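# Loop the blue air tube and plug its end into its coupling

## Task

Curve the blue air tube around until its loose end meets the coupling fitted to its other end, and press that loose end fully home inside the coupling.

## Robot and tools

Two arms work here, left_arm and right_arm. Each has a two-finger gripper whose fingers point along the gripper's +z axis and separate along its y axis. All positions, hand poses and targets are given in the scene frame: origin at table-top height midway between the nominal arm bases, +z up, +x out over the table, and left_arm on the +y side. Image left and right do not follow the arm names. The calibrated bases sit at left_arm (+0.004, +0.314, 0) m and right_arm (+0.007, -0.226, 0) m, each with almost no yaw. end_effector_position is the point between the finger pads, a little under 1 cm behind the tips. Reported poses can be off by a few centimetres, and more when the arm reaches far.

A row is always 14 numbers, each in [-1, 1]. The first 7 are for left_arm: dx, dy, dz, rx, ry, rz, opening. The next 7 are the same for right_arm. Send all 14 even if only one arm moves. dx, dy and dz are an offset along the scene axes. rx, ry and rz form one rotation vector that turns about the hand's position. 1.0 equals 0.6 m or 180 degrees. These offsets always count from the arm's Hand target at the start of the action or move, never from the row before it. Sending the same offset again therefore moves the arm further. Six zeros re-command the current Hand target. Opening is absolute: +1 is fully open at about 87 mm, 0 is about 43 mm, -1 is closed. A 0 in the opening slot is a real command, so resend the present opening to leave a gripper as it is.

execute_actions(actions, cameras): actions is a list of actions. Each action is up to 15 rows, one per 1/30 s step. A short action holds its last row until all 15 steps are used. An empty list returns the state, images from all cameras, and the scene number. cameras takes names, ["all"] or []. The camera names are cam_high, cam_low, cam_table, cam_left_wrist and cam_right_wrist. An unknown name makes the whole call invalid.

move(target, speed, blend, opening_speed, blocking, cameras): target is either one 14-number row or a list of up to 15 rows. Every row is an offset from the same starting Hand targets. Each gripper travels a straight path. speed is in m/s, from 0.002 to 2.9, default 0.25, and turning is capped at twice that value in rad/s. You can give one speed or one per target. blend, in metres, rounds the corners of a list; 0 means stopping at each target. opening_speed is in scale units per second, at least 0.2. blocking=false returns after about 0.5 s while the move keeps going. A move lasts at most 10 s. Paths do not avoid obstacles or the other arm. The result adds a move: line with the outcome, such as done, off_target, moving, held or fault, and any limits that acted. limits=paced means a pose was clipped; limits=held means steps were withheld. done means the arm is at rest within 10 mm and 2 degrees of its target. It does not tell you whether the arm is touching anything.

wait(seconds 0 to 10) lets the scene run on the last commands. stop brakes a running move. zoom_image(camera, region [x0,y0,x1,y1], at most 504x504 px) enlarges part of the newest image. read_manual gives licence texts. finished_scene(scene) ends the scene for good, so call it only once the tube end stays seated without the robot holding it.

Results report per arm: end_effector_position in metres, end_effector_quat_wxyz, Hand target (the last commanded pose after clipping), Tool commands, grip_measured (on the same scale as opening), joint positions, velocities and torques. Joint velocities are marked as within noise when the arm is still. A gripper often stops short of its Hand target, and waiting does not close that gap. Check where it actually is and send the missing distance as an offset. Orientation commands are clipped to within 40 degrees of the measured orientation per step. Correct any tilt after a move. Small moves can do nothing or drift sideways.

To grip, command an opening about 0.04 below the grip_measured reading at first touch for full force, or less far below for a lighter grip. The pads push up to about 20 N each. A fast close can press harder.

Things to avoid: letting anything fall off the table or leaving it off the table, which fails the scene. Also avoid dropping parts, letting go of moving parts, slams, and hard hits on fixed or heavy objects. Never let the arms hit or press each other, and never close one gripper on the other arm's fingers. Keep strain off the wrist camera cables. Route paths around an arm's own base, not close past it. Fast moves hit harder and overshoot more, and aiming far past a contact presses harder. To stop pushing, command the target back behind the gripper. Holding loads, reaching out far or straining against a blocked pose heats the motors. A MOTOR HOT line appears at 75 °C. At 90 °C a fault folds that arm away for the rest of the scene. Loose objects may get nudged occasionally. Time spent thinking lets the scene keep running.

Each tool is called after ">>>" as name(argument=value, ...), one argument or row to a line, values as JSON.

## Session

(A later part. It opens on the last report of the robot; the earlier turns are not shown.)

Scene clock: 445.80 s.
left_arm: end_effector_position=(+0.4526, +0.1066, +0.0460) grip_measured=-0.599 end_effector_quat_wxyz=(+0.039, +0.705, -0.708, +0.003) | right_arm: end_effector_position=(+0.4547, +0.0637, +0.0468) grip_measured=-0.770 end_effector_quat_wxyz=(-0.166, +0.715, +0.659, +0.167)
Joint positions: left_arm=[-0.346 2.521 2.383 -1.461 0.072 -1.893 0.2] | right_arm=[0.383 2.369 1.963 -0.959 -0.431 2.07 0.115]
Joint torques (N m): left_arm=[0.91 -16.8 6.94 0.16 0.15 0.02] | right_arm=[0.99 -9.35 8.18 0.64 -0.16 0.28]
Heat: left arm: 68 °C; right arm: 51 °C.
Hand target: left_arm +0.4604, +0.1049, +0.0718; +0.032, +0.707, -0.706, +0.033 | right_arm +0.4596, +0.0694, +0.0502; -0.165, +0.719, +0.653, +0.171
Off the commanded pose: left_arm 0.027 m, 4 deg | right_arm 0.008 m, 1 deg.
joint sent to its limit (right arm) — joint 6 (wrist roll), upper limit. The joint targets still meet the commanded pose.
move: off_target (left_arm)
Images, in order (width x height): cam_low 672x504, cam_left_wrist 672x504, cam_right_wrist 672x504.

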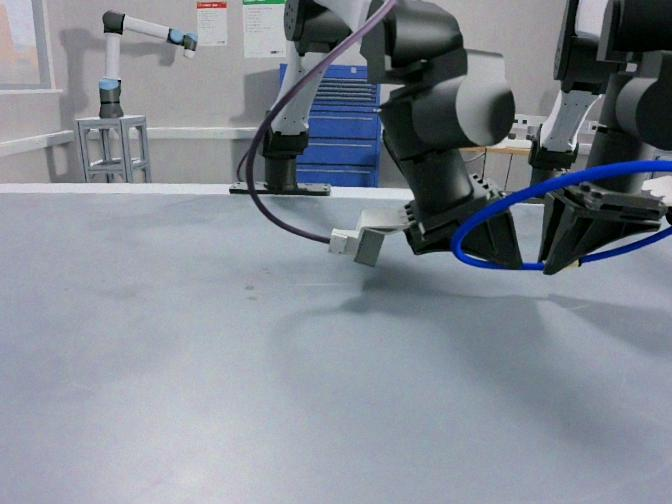

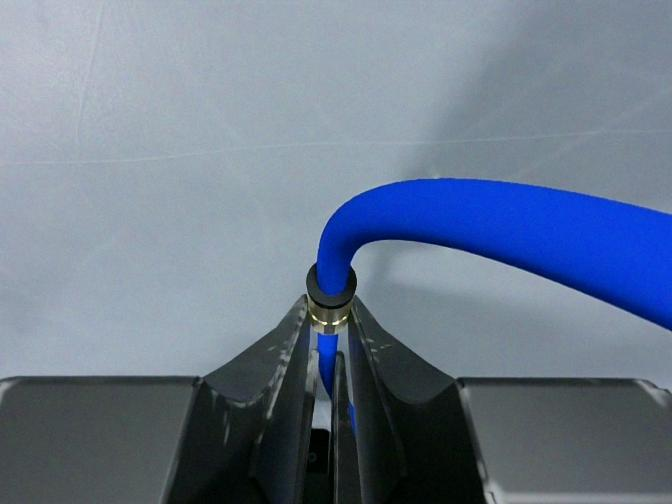

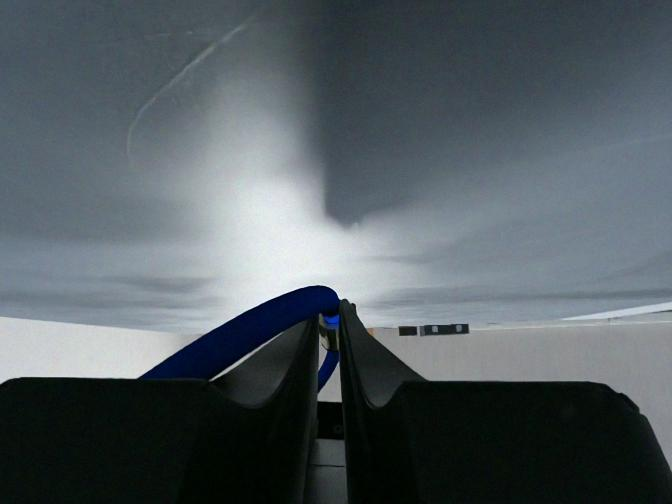

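>>> move(
  target=[
    [0,0,0.0,0,0,0,-0.95,0.001,0.016,0,0,0,0,-1],
  ],
  cameras=["cam_low","cam_left_wrist"],
  speed=0.06,
)

>>> zoom_image(
  camera="cam_low",
  region=[480, 220, 620, 300],
)

>>> zoom_image(
  camera="cam_left_wrist",
  region=[280, 250, 380, 390],
)

Scene clock: 455.03 s.
left_arm: end_effector_position=(+0.4540, +0.1097, +0.0460) grip_measured=-0.599 end_effector_quat_wxyz=(+0.039, +0.708, -0.706, +0.003) | right_arm: end_effector_position=(+0.4547, +0.0709, +0.0464) grip_measured=-0.770 end_effector_quat_wxyz=(-0.168, +0.711, +0.663, +0.163)
Joint positions: left_arm=[-0.339 2.521 2.383 -1.461 0.072 -1.893 0.2] | right_arm=[0.396 2.396 2.011 -0.988 -0.431 2.07 0.115]
Joint torques (N m): left_arm=[0.35 -16.53 6.84 0.15 0.17 -0.01] | right_arm=[1.29 -9.42 8.27 0.72 -0.18 0.28]
Heat: left arm: 69 °C; right arm: 53 °C.
Hand target: left_arm +0.4604, +0.1050, +0.0718; +0.032, +0.707, -0.706, +0.033 | right_arm +0.4602, +0.0791, +0.0502; -0.165, +0.720, +0.652, +0.171
Off the commanded pose: left_arm 0.027 m, 4 deg | right_arm 0.011 m, 2 deg.
joint sent to its limit (right arm) — joint 6 (wrist roll), upper limit. The joint targets still meet the commanded pose.
move: off_target (left_arm, right_arm)
Images, in order (width x height): cam_low 672x504, cam_left_wrist 672x504.

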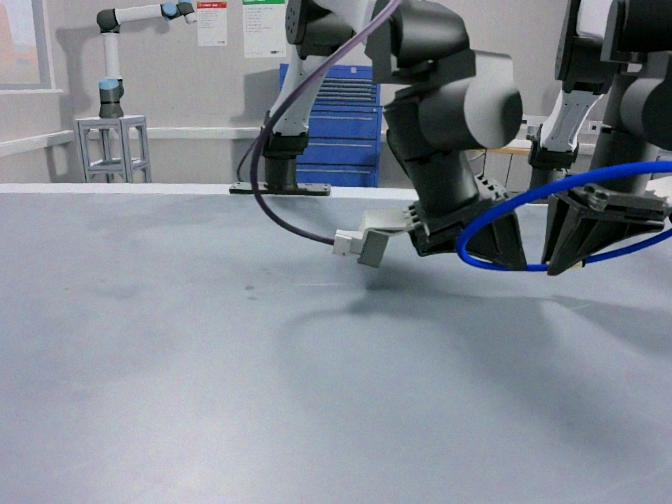

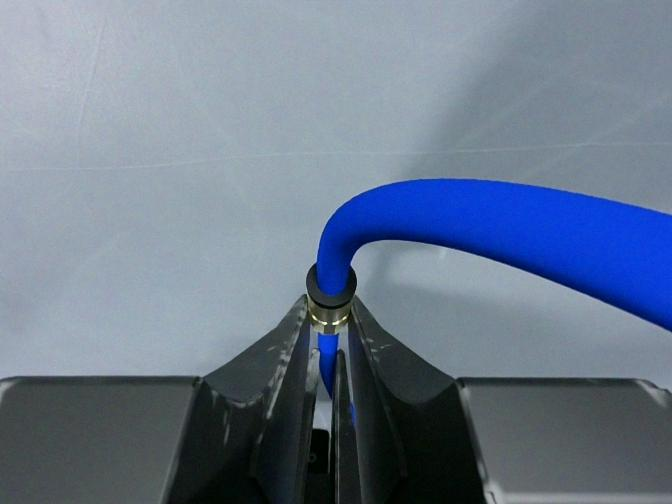

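Scaled by 3.600 from the camera's 672x504 image, which has a finer 960x720 frame.

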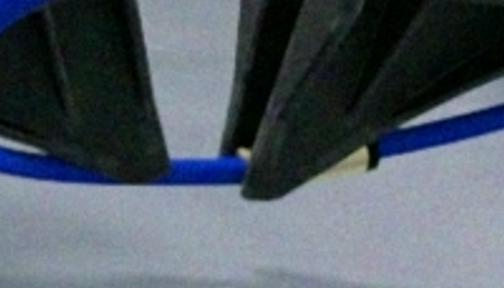

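Scaled by 3.600 from the camera's 672x504 image, which has a finer 960x720 frame.

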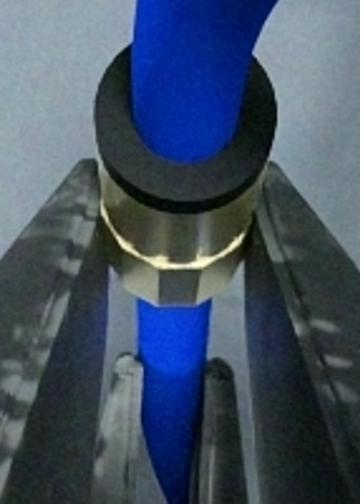

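>>> move(
  target=[
    [0,-0.025,0.0,0,0,0,-0.95,0.001,0.012,0,0,0,0,-1],
  ],
  cameras=["cam_low","cam_left_wrist"],
  speed=0.06,
)

>>> zoom_image(
  camera="cam_low",
  region=[480, 220, 620, 300],
)

>>> zoom_image(
  camera="cam_left_wrist",
  region=[280, 250, 380, 390],
)

Scene clock: 460.40 s.
left_arm: end_effector_position=(+0.4591, +0.1085, +0.0593) grip_measured=-0.599 end_effector_quat_wxyz=(+0.020, +0.708, -0.705, +0.009) | right_arm: end_effector_position=(+0.4601, +0.0746, +0.0535) grip_measured=-0.770 end_effector_quat_wxyz=(-0.165, +0.709, +0.665, +0.169)
Joint positions: left_arm=[-0.349 2.521 2.44 -1.49 0.044 -1.905 0.2] | right_arm=[0.399 2.408 2.058 -1.007 -0.43 2.07 0.115]
Joint torques (N m): left_arm=[-1.55 -13.3 7.71 0.21 0.44 -0.18] | right_arm=[2.22 -8.72 7.72 0.75 -0.19 0.28]
Heat: left arm: 69 °C; right arm: 53 °C.
Hand target: left_arm +0.4603, +0.0899, +0.0719; +0.032, +0.707, -0.706, +0.033 | right_arm +0.4608, +0.0864, +0.0502; -0.165, +0.719, +0.653, +0.171
Off the commanded pose: left_arm 0.022 m, 3 deg | right_arm 0.012 m, 2 deg.
joint sent to its limit (right arm) — joint 6 (wrist roll), upper limit. The joint targets still meet the commanded pose.
move: off_target (left_arm, right_arm)
Images, in order (width x height): cam_low 672x504, cam_left_wrist 672x504.

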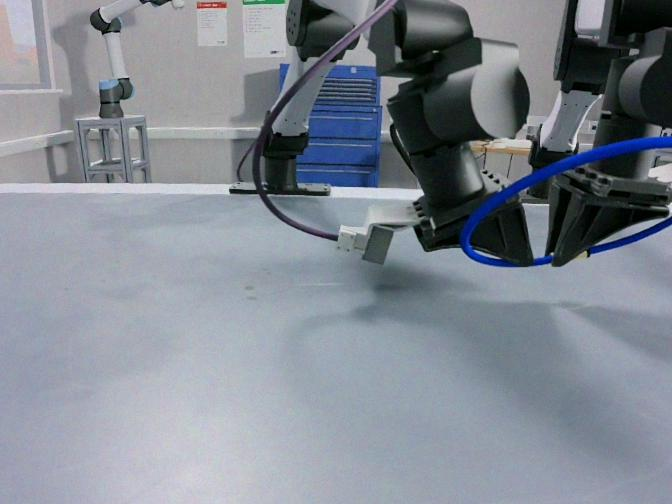

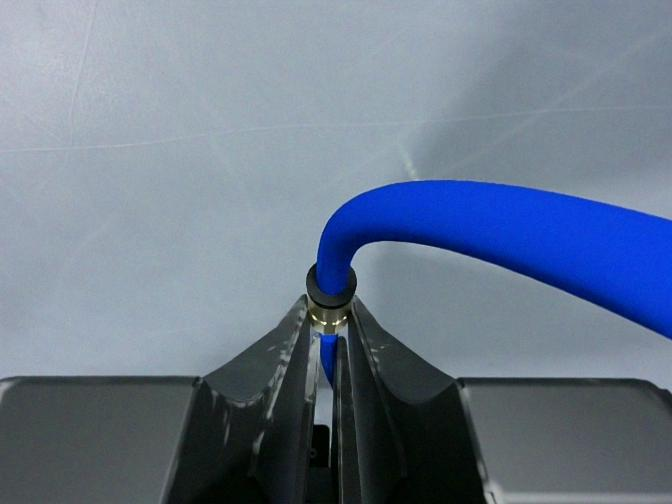

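Scaled by 3.600 from the camera's 672x504 image, which has a finer 960x720 frame.

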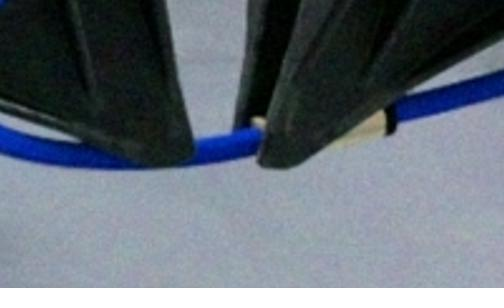

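Scaled by 3.600 from the camera's 672x504 image, which has a finer 960x720 frame.

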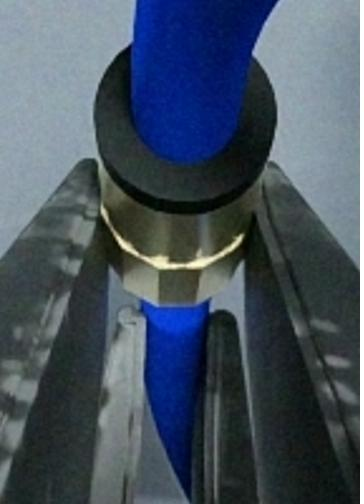

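>>> move(
  target=[
    [0,0,0.0,0,0,0,-0.95,0,0.003,0.011,0,0,0,-1],
    [0,-0.012,0.0,0,0,0,-0.95,0,0.012,0.011,0,0,0,-1],
  ],
  cameras=["cam_low","cam_left_wrist","cam_right_wrist"],
  speed=0.06,
)

>>> zoom_image(
  camera="cam_low",
  region=[480, 220, 620, 300],
)

>>> zoom_image(
  camera="cam_left_wrist",
  region=[280, 250, 380, 390],
)

>>> zoom_image(
  camera="cam_right_wrist",
  region=[280, 250, 400, 390],
)

Scene clock: 468.37 s.
left_arm: end_effector_position=(+0.4590, +0.1081, +0.0605) grip_measured=-0.599 end_effector_quat_wxyz=(+0.014, +0.711, -0.703, +0.003) | right_arm: end_effector_position=(+0.4600, +0.0750, +0.0556) grip_measured=-0.770 end_effector_quat_wxyz=(-0.165, +0.711, +0.665, +0.159)
Joint positions: left_arm=[-0.355 2.536 2.476 -1.517 0.029 -1.918 0.2] | right_arm=[0.402 2.428 2.111 -1.058 -0.422 2.07 0.115]
Joint torques (N m): left_arm=[-2.26 -13.04 7.56 0.29 0.62 -0.2] | right_arm=[3.07 -9.05 8.03 0.84 -0.27 0.28]
Heat: left arm: 67 °C; right arm: 54 °C.
Hand target: left_arm +0.4604, +0.0827, +0.0718; +0.032, +0.707, -0.706, +0.033 | right_arm +0.4609, +0.0935, +0.0568; -0.165, +0.720, +0.652, +0.171
Off the commanded pose: left_arm 0.028 m, 4 deg | right_arm 0.019 m, 2 deg.
joint sent to its limit (right arm) — joint 6 (wrist roll), upper limit. The joint targets still meet the commanded pose.
move: off_target (left_arm, right_arm)
Images, in order (width x height): cam_low 672x504, cam_left_wrist 672x504, cam_right_wrist 672x504.

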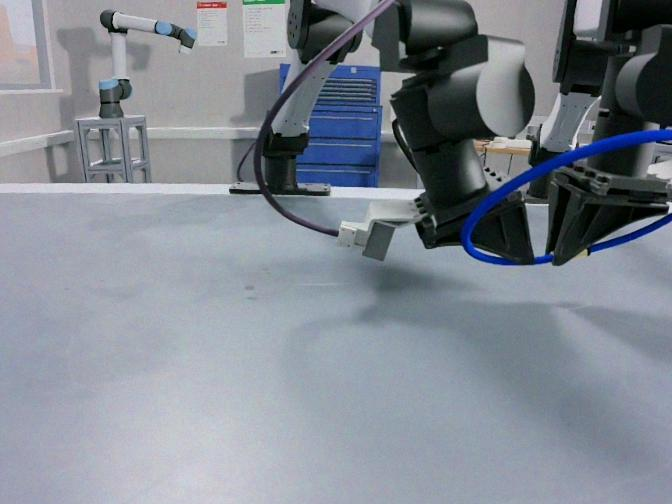

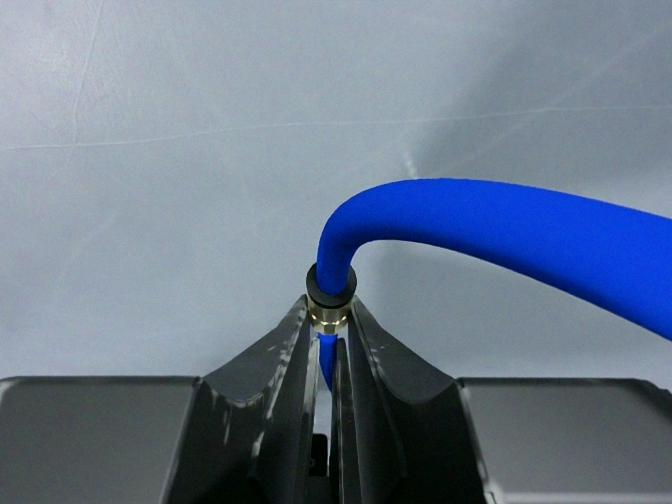

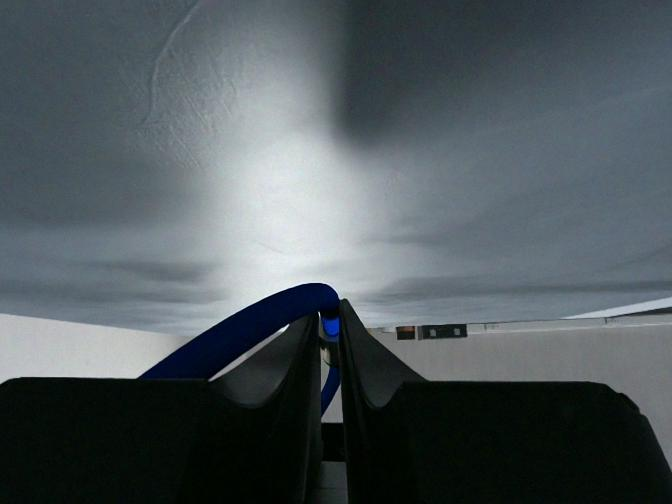

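Scaled by 3.600 from the camera's 672x504 image, which has a finer 960x720 frame.

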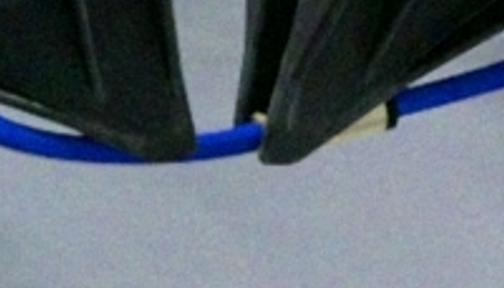

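Scaled by 3.600 from the camera's 672x504 image, which has a finer 960x720 frame.

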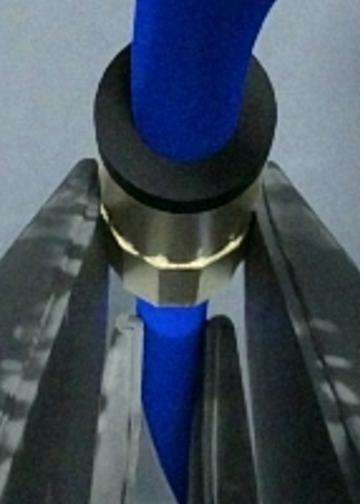

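Scaled by 3.600 from the camera's 672x504 image, which has a finer 960x720 frame.

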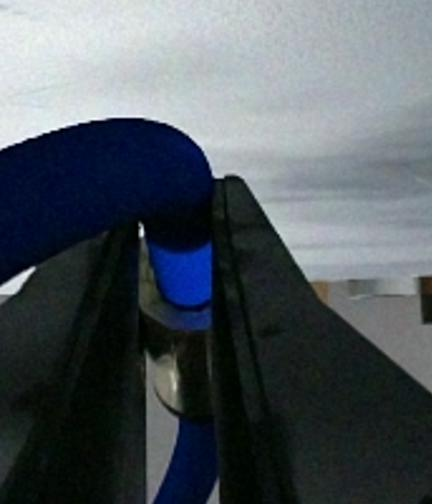

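>>> move(
  target=[
    [0,-0.03,0.0,0,0,0,-1,0,0.03,0.006,0,0,0,-1],
  ],
  cameras=["cam_low","cam_left_wrist","cam_right_wrist"],
  speed=0.06,
)

>>> zoom_image(
  camera="cam_low",
  region=[480, 220, 620, 300],
)

>>> zoom_image(
  camera="cam_left_wrist",
  region=[280, 250, 380, 390],
)

>>> zoom_image(
  camera="cam_right_wrist",
  region=[280, 250, 400, 390],
)

Scene clock: 474.97 s.
left_arm: end_effector_position=(+0.4600, +0.1081, +0.0585) grip_measured=-0.599 end_effector_quat_wxyz=(-0.002, +0.717, -0.697, -0.015) | right_arm: end_effector_position=(+0.4612, +0.0776, +0.0535) grip_measured=-0.770 end_effector_quat_wxyz=(-0.155, +0.713, +0.670, +0.139)
Joint positions: left_arm=[-0.371 2.586 2.571 -1.581 -0.016 -1.952 0.2] | right_arm=[0.415 2.479 2.215 -1.141 -0.388 2.07 0.115]
Joint torques (N m): left_arm=[-4.01 -13.22 7.75 0.5 1.13 -0.16] | right_arm=[4.64 -9.32 8.29 1.07 -0.59 0.28]
Heat: left arm: 68 °C; right arm: 53 °C.
Hand target: left_arm +0.4604, +0.0647, +0.0717; +0.032, +0.707, -0.706, +0.033 | right_arm +0.4608, +0.1116, +0.0603; -0.165, +0.719, +0.653, +0.171
Off the commanded pose: left_arm 0.045 m, 7 deg | right_arm 0.035 m, 4 deg.
joint sent to its limit (right arm) — joint 6 (wrist roll), upper limit. The joint targets are off in orientation, not in position.
move: off_target (left_arm, right_arm)
Images, in order (width x height): cam_low 672x504, cam_left_wrist 672x504, cam_right_wrist 672x504.

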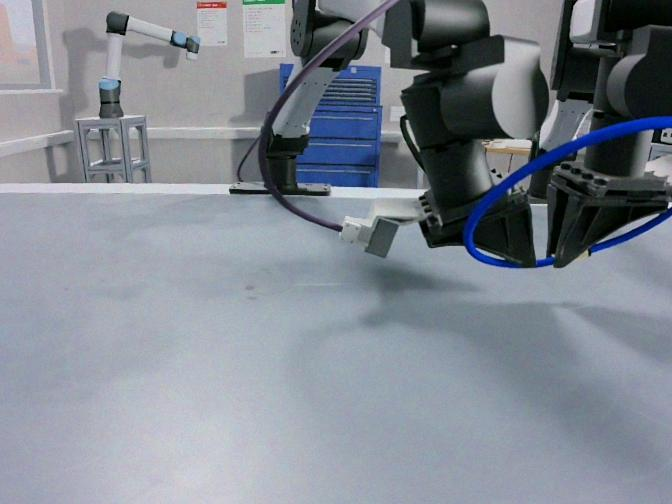

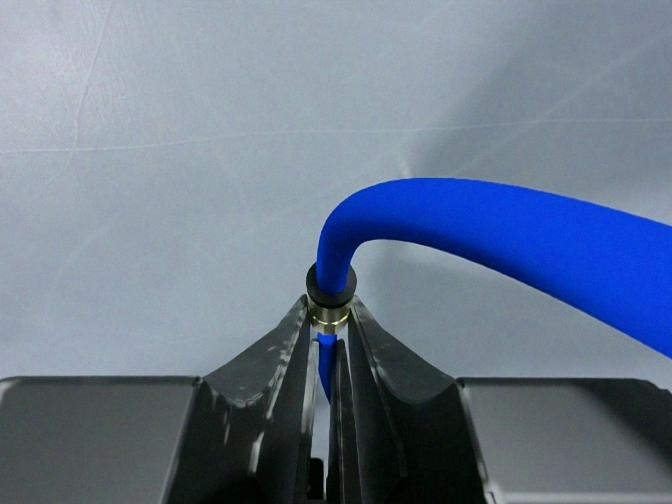

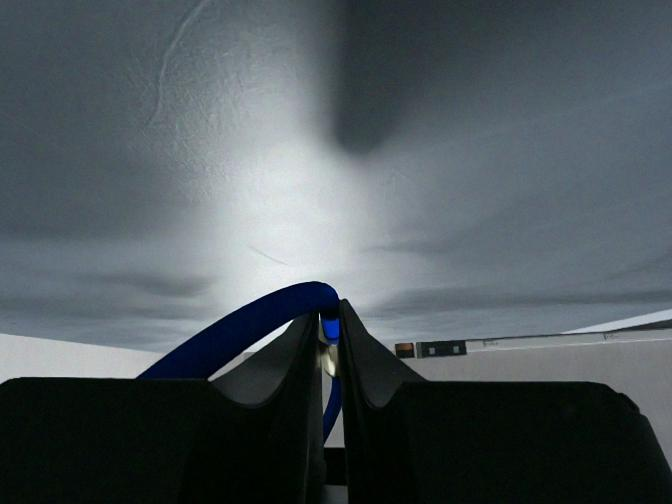

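Scaled by 3.600 from the camera's 672x504 image, which has a finer 960x720 frame.

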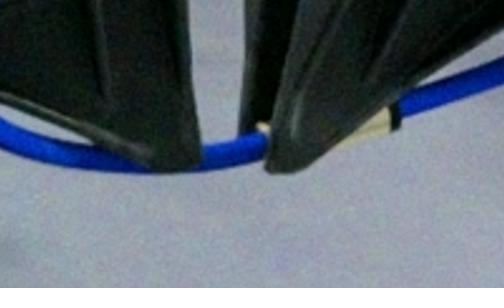

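Scaled by 3.600 from the camera's 672x504 image, which has a finer 960x720 frame.

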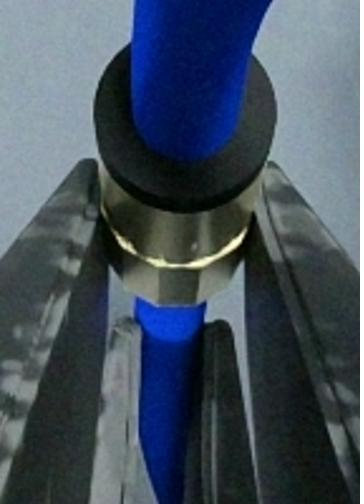

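Scaled by 3.600 from the camera's 672x504 image, which has a finer 960x720 frame.

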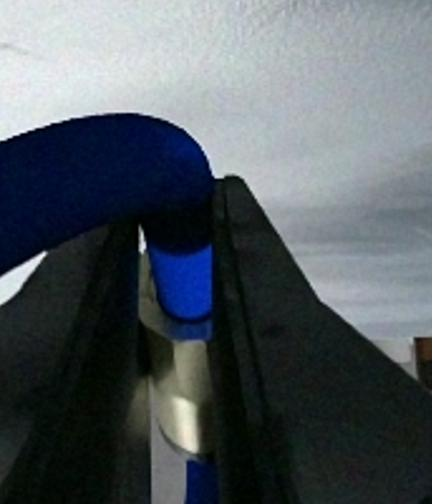

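>>> move(
  target=[
    [0,-0.04,0.0,0,0,0,-1,0,0.04,0.003,0,0,0,-1],
  ],
  cameras=["cam_low","cam_right_wrist"],
  speed=0.06,
)

>>> zoom_image(
  camera="cam_low",
  region=[480, 220, 620, 300],
)

>>> zoom_image(
  camera="cam_right_wrist",
  region=[280, 250, 400, 390],
)

Scene clock: 487.33 s.
left_arm: end_effector_position=(+0.4601, +0.1110, +0.0580) grip_measured=-0.599 end_effector_quat_wxyz=(-0.006, +0.718, -0.696, -0.019) | right_arm: end_effector_position=(+0.4609, +0.0762, +0.0530) grip_measured=-0.770 end_effector_quat_wxyz=(-0.155, +0.714, +0.669, +0.137)
Joint positions: left_arm=[-0.37 2.586 2.571 -1.585 -0.027 -1.952 0.2] | right_arm=[0.414 2.479 2.215 -1.146 -0.386 2.07 0.115]
Joint torques (N m): left_arm=[-0.02 -13.29 4.88 0.22 0.06 -0.02] | right_arm=[0.36 -10.73 5.56 0.62 -0.17 -0.04]
Heat: left arm: 67 °C; right arm: 52 °C.
Hand target: left_arm +0.4597, +0.1079, +0.0584; -0.002, +0.717, -0.697, -0.015 (not the last commanded pose) | right_arm +0.4610, +0.0775, +0.0535; -0.155, +0.713, +0.670, +0.139 (not the last commanded pose)
Off the commanded pose: left_arm 0.072 m, 8 deg | right_arm 0.060 m, 5 deg.
move: held (left_arm, right_arm; a check stopped the path); limits=held
pose unreachable (left arm): on one or more control steps of this call, first in action 0 (counted from 0), this arm could not follow its commanded pose, so it was not sent that pose on those steps. It may still have moved: this result reports where it is.
cause: moving toward the commanded pose would bring a part of the arm too close to another arm (this arm's wrist (the part past joint 4) and the right arm's wrist (the part past joint 4), along the way the arms are being sent, or toward where that arm still pushes).
pose unreachable (right arm): on one or more control steps of this call, first in action 0 (counted from 0), this arm could not follow its commanded pose, so it was not sent that pose on those steps. It may still have moved: this result reports where it is.
cause: moving toward the commanded pose would bring a part of the arm too close to another arm (this arm's wrist (the part past joint 4) and the left arm's wrist (the part past joint 4), along the way the arms are being sent, or toward where that arm still pushes).
Images, in order (width x height): cam_low 672x504, cam_right_wrist 672x504.

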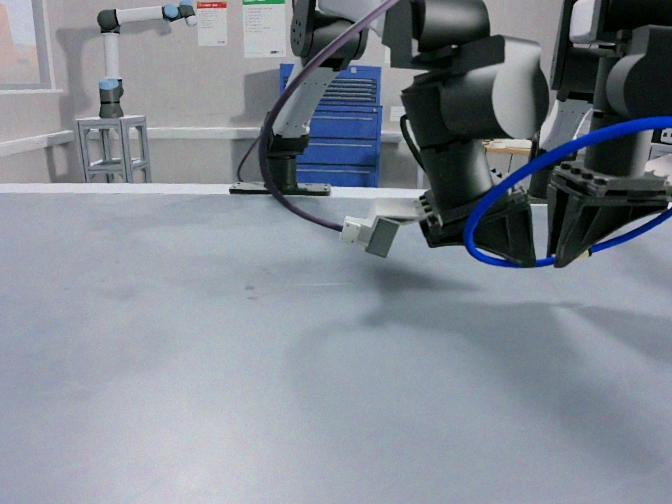

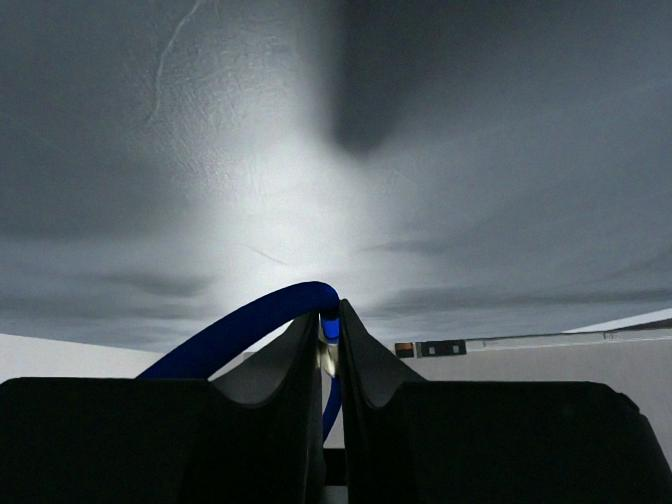

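Scaled by 3.600 from the camera's 672x504 image, which has a finer 960x720 frame.

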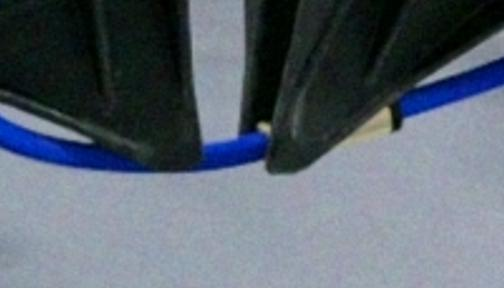

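Scaled by 3.600 from the camera's 672x504 image, which has a finer 960x720 frame.

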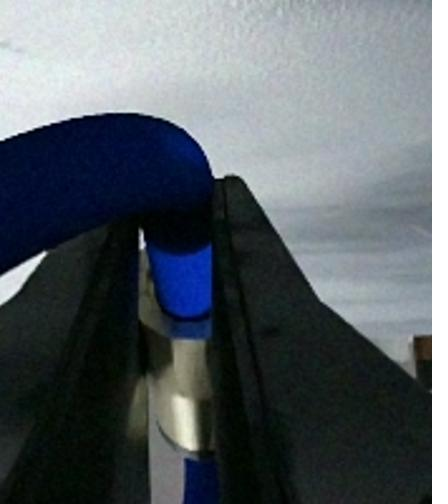

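>>> move(
  target=[
    [0,-0.06,0.01,0,0,0,-1,0,0.05,0.01,0,0,0,-1],
    [0,-0.06,0.01,0,0,0.0,-1,0.008,0.05,0.01,0,0,0,-1],
    [0,-0.06,0.01,0,0,0.0,-1,-0.008,0.05,0.01,0,0,0,-1],
    [0,-0.06,0.01,0,0,0.0,-1,0,0.05,0.018,0,0,0,-1],
    [0,-0.06,0.01,0,0,0.0,-1,0,0.05,0.0,0,0,0,-1],
  ],
  cameras=["cam_low","cam_right_wrist"],
  speed=0.06,
  blend=0.001,
)

>>> zoom_image(
  camera="cam_low",
  region=[480, 220, 620, 300],
)

>>> zoom_image(
  camera="cam_right_wrist",
  region=[280, 250, 400, 390],
)

Scene clock: 499.93 s.
left_arm: end_effector_position=(+0.4598, +0.1099, +0.0559) grip_measured=-0.599 end_effector_quat_wxyz=(-0.021, +0.718, -0.695, -0.028) | right_arm: end_effector_position=(+0.4606, +0.0756, +0.0517) grip_measured=-0.770 end_effector_quat_wxyz=(-0.148, +0.716, +0.671, +0.125)
Joint positions: left_arm=[-0.384 2.596 2.584 -1.594 -0.06 -1.97 0.2] | right_arm=[0.418 2.5 2.26 -1.188 -0.365 2.07 0.115]
Joint torques (N m): left_arm=[0.13 -13.34 4.75 0.29 -0.02 -0.02] | right_arm=[0.21 -10.95 5.22 0.59 -0.18 -0.04]
Heat: left arm: 67 °C; right arm: 53 °C.
Hand target: left_arm +0.4609, +0.1076, +0.0562; -0.019, +0.718, -0.695, -0.022 (not the last commanded pose) | right_arm +0.4605, +0.0762, +0.0520; -0.149, +0.715, +0.671, +0.127 (not the last commanded pose)
Off the commanded pose: left_arm 0.039 m, 3 deg | right_arm 0.032 m, 2 deg.
joint read past its limit (left arm) — joint 4 (wrist pitch), lower limit.
joint sent to its limit (left arm) — joint 4 (wrist pitch), lower limit.
move: held (left_arm, right_arm; a check stopped the path); path passed 0 of 5 targets; limits=held
pose unreachable (left arm): on one or more control steps of this call, first in action 0 (counted from 0), this arm could not follow its commanded pose, so it was not sent that pose on those steps. It may still have moved: this result reports where it is.
cause: moving toward the commanded pose would bring a part of the arm too close to another arm (this arm's wrist (the part past joint 4) and the right arm's wrist (the part past joint 4), along the way the arms are being sent, or toward where that arm still pushes).
pose unreachable (right arm): on one or more control steps of this call, first in action 0 (counted from 0), this arm could not follow its commanded pose, so it was not sent that pose on those steps. It may still have moved: this result reports where it is.
cause: moving toward the commanded pose would bring a part of the arm too close to another arm (this arm's wrist (the part past joint 4) and the left arm's wrist (the part past joint 4), along the way the arms are being sent, or toward where that arm still pushes).
Images, in order (width x height): cam_low 672x504, cam_right_wrist 672x504.

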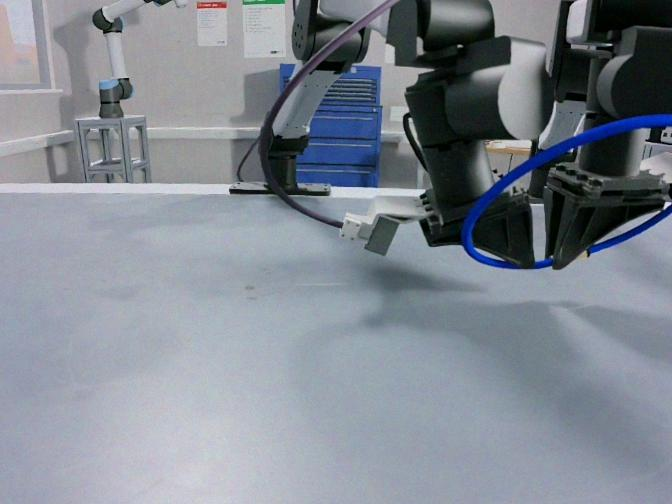

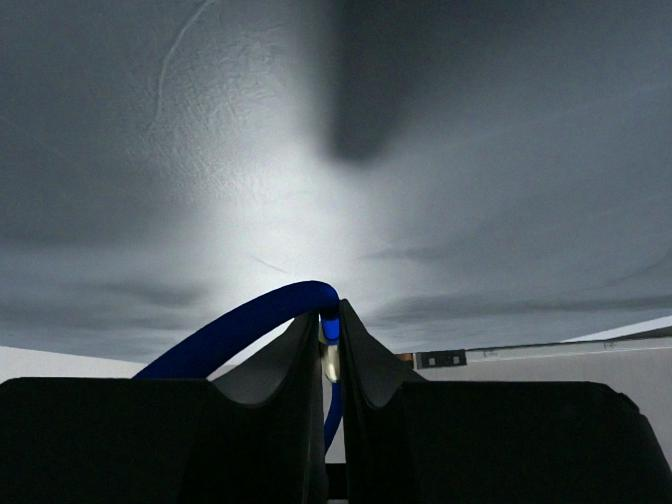

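Scaled by 3.600 from the camera's 672x504 image, which has a finer 960x720 frame.

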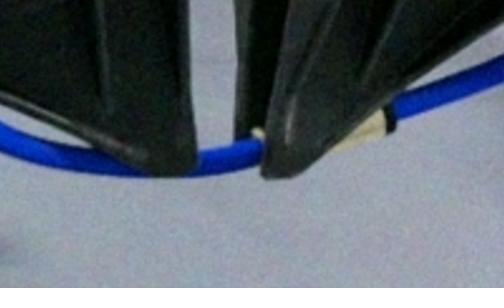

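Scaled by 3.600 from the camera's 672x504 image, which has a finer 960x720 frame.

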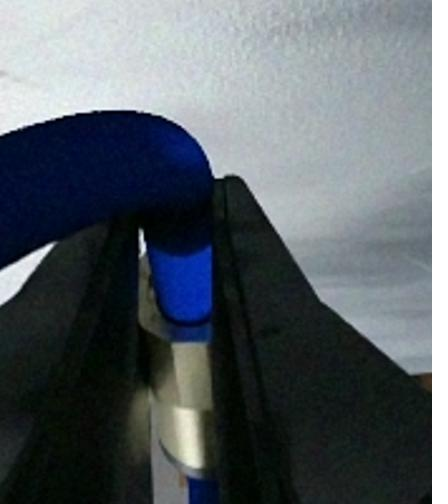

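>>> move(
  target=[
    [0,0,0.0,-0.08,0,0,-1,0,0.0,0.0,0.04,0,0,-1],
    [0,-0.025,0.0,-0.08,0,0,-1,0,0.025,0.0,0.04,0,0,-1],
  ],
  cameras=["cam_low","cam_right_wrist"],
  speed=0.06,
)

>>> zoom_image(
  camera="cam_low",
  region=[480, 220, 620, 300],
)

>>> zoom_image(
  camera="cam_right_wrist",
  region=[280, 250, 400, 390],
)

Scene clock: 510.13 s.
left_arm: end_effector_position=(+0.4531, +0.1108, +0.0288) grip_measured=-0.599 end_effector_quat_wxyz=(+0.072, +0.717, -0.693, +0.025) | right_arm: end_effector_position=(+0.4537, +0.0774, +0.0270) grip_measured=-0.770 end_effector_quat_wxyz=(-0.198, +0.709, +0.662, +0.140)
Joint positions: left_arm=[-0.31 2.482 2.223 -1.333 0.151 -1.894 0.2] | right_arm=[0.396 2.497 2.112 -1.056 -0.474 2.056 0.115]
Joint torques (N m): left_arm=[-1.54 -16.27 7.42 0.31 0.46 -0.23] | right_arm=[1.89 -13.07 7.88 0.65 -0.3 0.31]
Heat: left arm: 65 °C; right arm: 55 °C.
Hand target: left_arm +0.4609, +0.0925, +0.0562; +0.072, +0.715, -0.693, +0.065 | right_arm +0.4605, +0.0910, +0.0520; -0.194, +0.705, +0.661, +0.169
Off the commanded pose: left_arm 0.034 m, 5 deg | right_arm 0.029 m, 3 deg.
move: off_target (left_arm, right_arm)
Images, in order (width x height): cam_low 672x504, cam_right_wrist 672x504.

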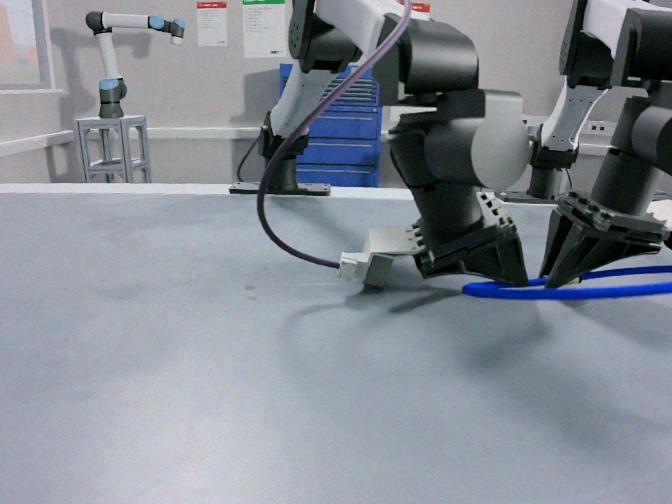

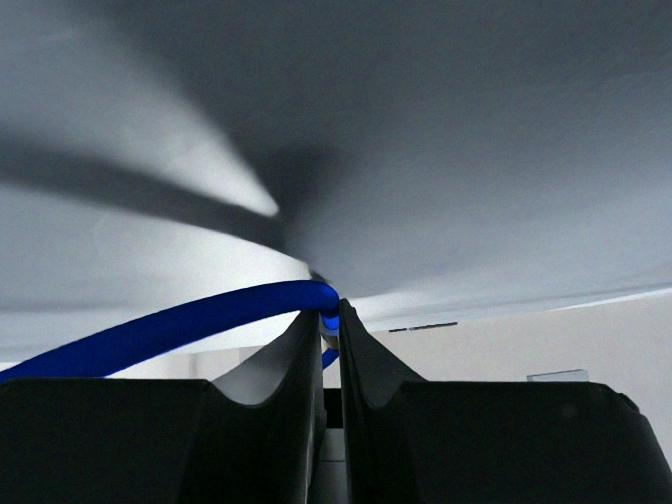

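Scaled by 3.600 from the camera's 672x504 image, which has a finer 960x720 frame.

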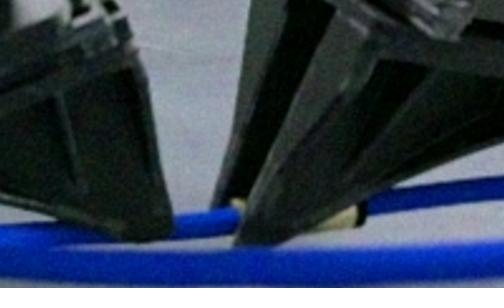

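Scaled by 3.600 from the camera's 672x504 image, which has a finer 960x720 frame.

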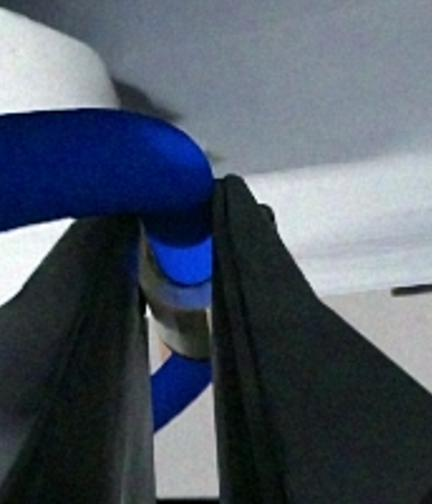

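>>> move(
  target=[
    [0,0,0.022,0,0,0,-1,0,0.0,0.022,0,0,0,-1],
    [0,-0.045,0.022,0,0,0,-1,0,0.045,0.022,0.0,0,0,-1],
  ],
  cameras=["cam_low","cam_right_wrist"],
  speed=0.06,
)

>>> zoom_image(
  camera="cam_low",
  region=[480, 220, 620, 300],
)

>>> zoom_image(
  camera="cam_right_wrist",
  region=[280, 250, 400, 390],
)

Scene clock: 517.10 s.
left_arm: end_effector_position=(+0.4600, +0.1065, +0.0566) grip_measured=-0.599 end_effector_quat_wxyz=(+0.040, +0.726, -0.686, +0.021) | right_arm: end_effector_position=(+0.4611, +0.0825, +0.0548) grip_measured=-0.768 end_effector_quat_wxyz=(-0.178, +0.709, +0.668, +0.136)
Joint positions: left_arm=[-0.337 2.5 2.38 -1.446 0.091 -1.946 0.2] | right_arm=[0.412 2.527 2.297 -1.199 -0.431 2.061 0.116]
Joint torques (N m): left_arm=[-4.15 -12.57 7.65 0.49 1.07 -0.22] | right_arm=[4.83 -9.89 8.47 1 -0.68 0.38]
Heat: left arm: 68 °C; right arm: 57 °C.
Hand target: left_arm +0.4608, +0.0655, +0.0693; +0.072, +0.715, -0.693, +0.065 | right_arm +0.4605, +0.1181, +0.0653; -0.194, +0.705, +0.661, +0.169
Off the commanded pose: left_arm 0.043 m, 6 deg | right_arm 0.037 m, 4 deg.
joint sent to its limit (right arm) — joint 6 (wrist roll), upper limit. The joint targets are off in position, not in orientation.
move: off_target (left_arm, right_arm)
Images, in order (width x height): cam_low 672x504, cam_right_wrist 672x504.

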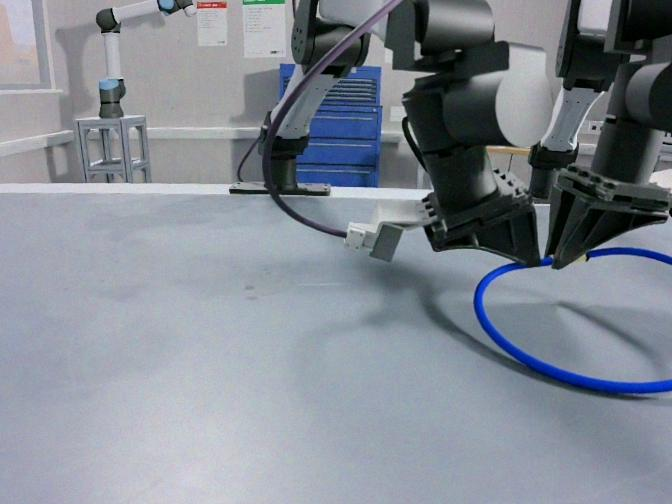

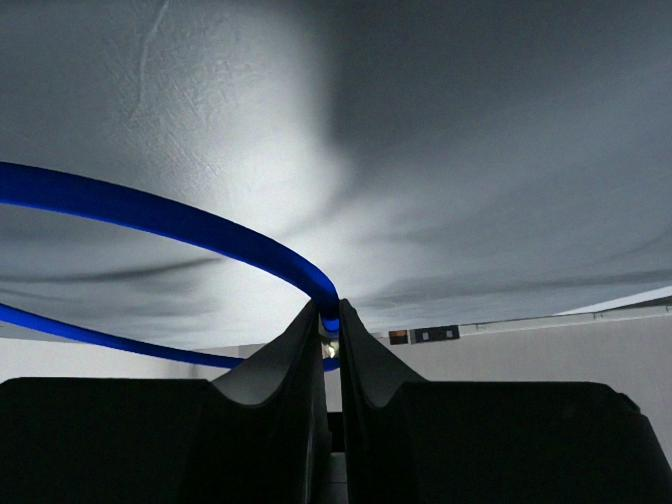

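Scaled by 3.600 from the camera's 672x504 image, which has a finer 960x720 frame.

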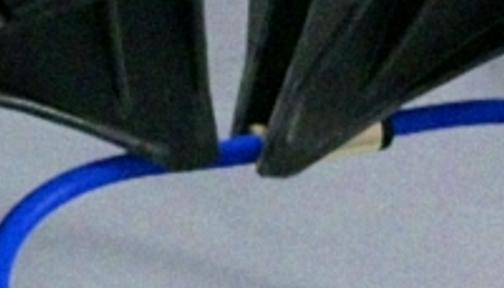

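Scaled by 3.600 from the camera's 672x504 image, which has a finer 960x720 frame.

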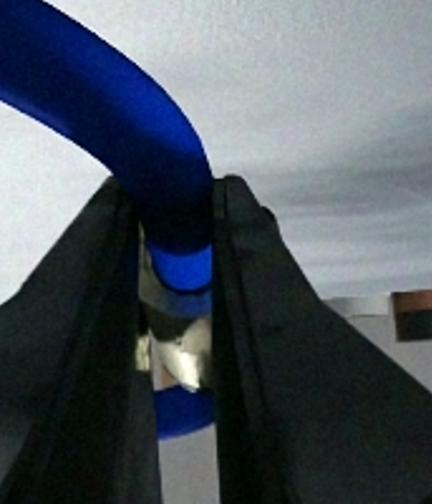

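>>> move(
  target=[
    [0,-0.025,0,0,0,0,-1,0,0.025,0,0,0,0,-1],
  ],
  cameras=["cam_low","cam_right_wrist"],
  speed=0.06,
)

>>> zoom_image(
  camera="cam_low",
  region=[480, 220, 620, 300],
)

>>> zoom_image(
  camera="cam_right_wrist",
  region=[280, 250, 400, 390],
)

Scene clock: 521.80 s.
left_arm: end_effector_position=(+0.4603, +0.1085, +0.0559) grip_measured=-0.599 end_effector_quat_wxyz=(+0.030, +0.728, -0.685, +0.014) | right_arm: end_effector_position=(+0.4612, +0.0806, +0.0535) grip_measured=-0.767 end_effector_quat_wxyz=(-0.173, +0.711, +0.670, +0.128)
Joint positions: left_arm=[-0.342 2.507 2.396 -1.46 0.065 -1.954 0.2] | right_arm=[0.412 2.542 2.326 -1.227 -0.416 2.058 0.116]
Joint torques (N m): left_arm=[0.05 -13.14 4.78 0.27 0.09 -0.07] | right_arm=[0.62 -11.1 5.33 0.6 -0.23 -0.01]
Heat: left arm: 66 °C; right arm: 58 °C.
Hand target: left_arm +0.4600, +0.1060, +0.0565; +0.033, +0.728, -0.685, +0.016 (not the last commanded pose) | right_arm +0.4608, +0.0836, +0.0543; -0.175, +0.709, +0.670, +0.131 (not the last commanded pose)
Off the commanded pose: left_arm 0.060 m, 8 deg | right_arm 0.054 m, 5 deg.
move: held (left_arm, right_arm; a check stopped the path); limits=held
pose unreachable (left arm): on one or more control steps of this call, first in action 0 (counted from 0), this arm could not follow its commanded pose, so it was not sent that pose on those steps. It may still have moved: this result reports where it is.
cause: moving toward the commanded pose would bring a part of the arm too close to another arm (this arm's wrist (the part past joint 4) and the right arm's wrist (the part past joint 4), at the place that arm was heading or pushing toward when its own hold began).
pose unreachable (right arm): on one or more control steps of this call, first in action 0 (counted from 0), this arm could not follow its commanded pose, so it was not sent that pose on those steps. It may still have moved: this result reports where it is.
cause: moving toward the commanded pose would bring a part of the arm too close to another arm (this arm's wrist (the part past joint 4) and the left arm's wrist (the part past joint 4), along the way the arms are being sent, or toward where that arm still pushes).
Images, in order (width x height): cam_low 672x504, cam_right_wrist 672x504.

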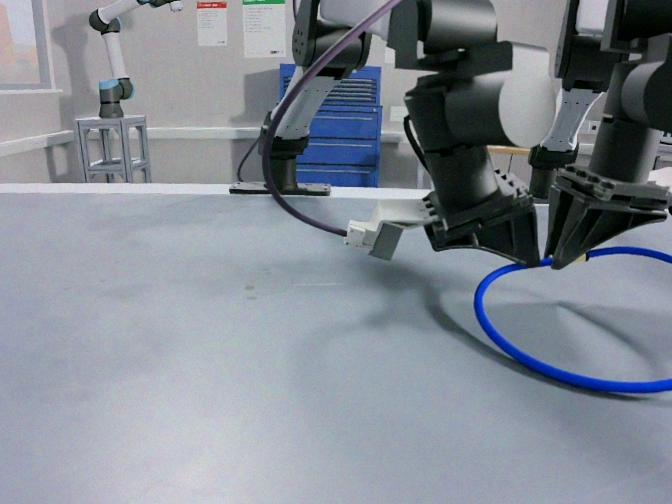

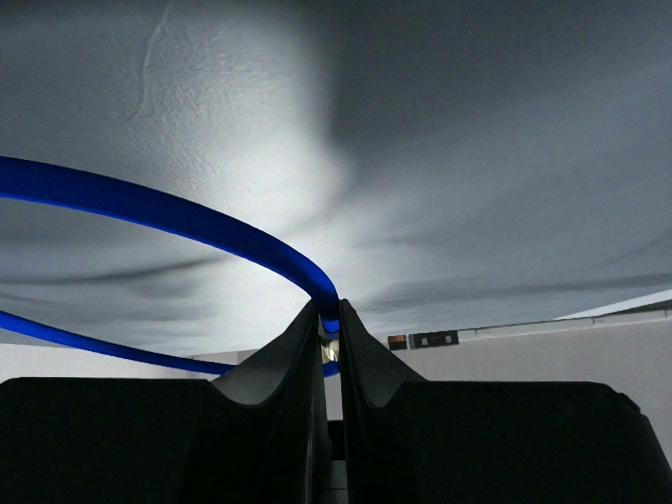

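Scaled by 3.600 from the camera's 672x504 image, which has a finer 960x720 frame.

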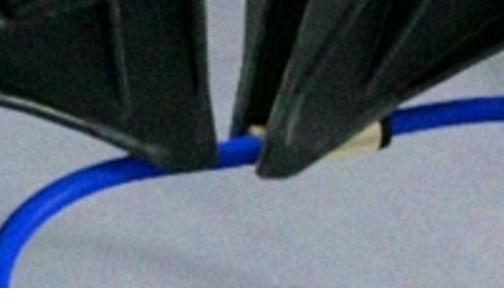

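Scaled by 3.600 from the camera's 672x504 image, which has a finer 960x720 frame.

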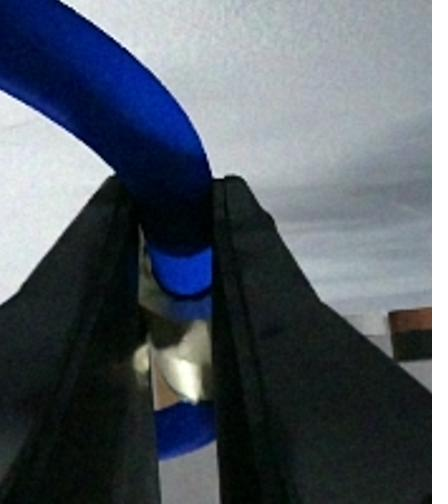

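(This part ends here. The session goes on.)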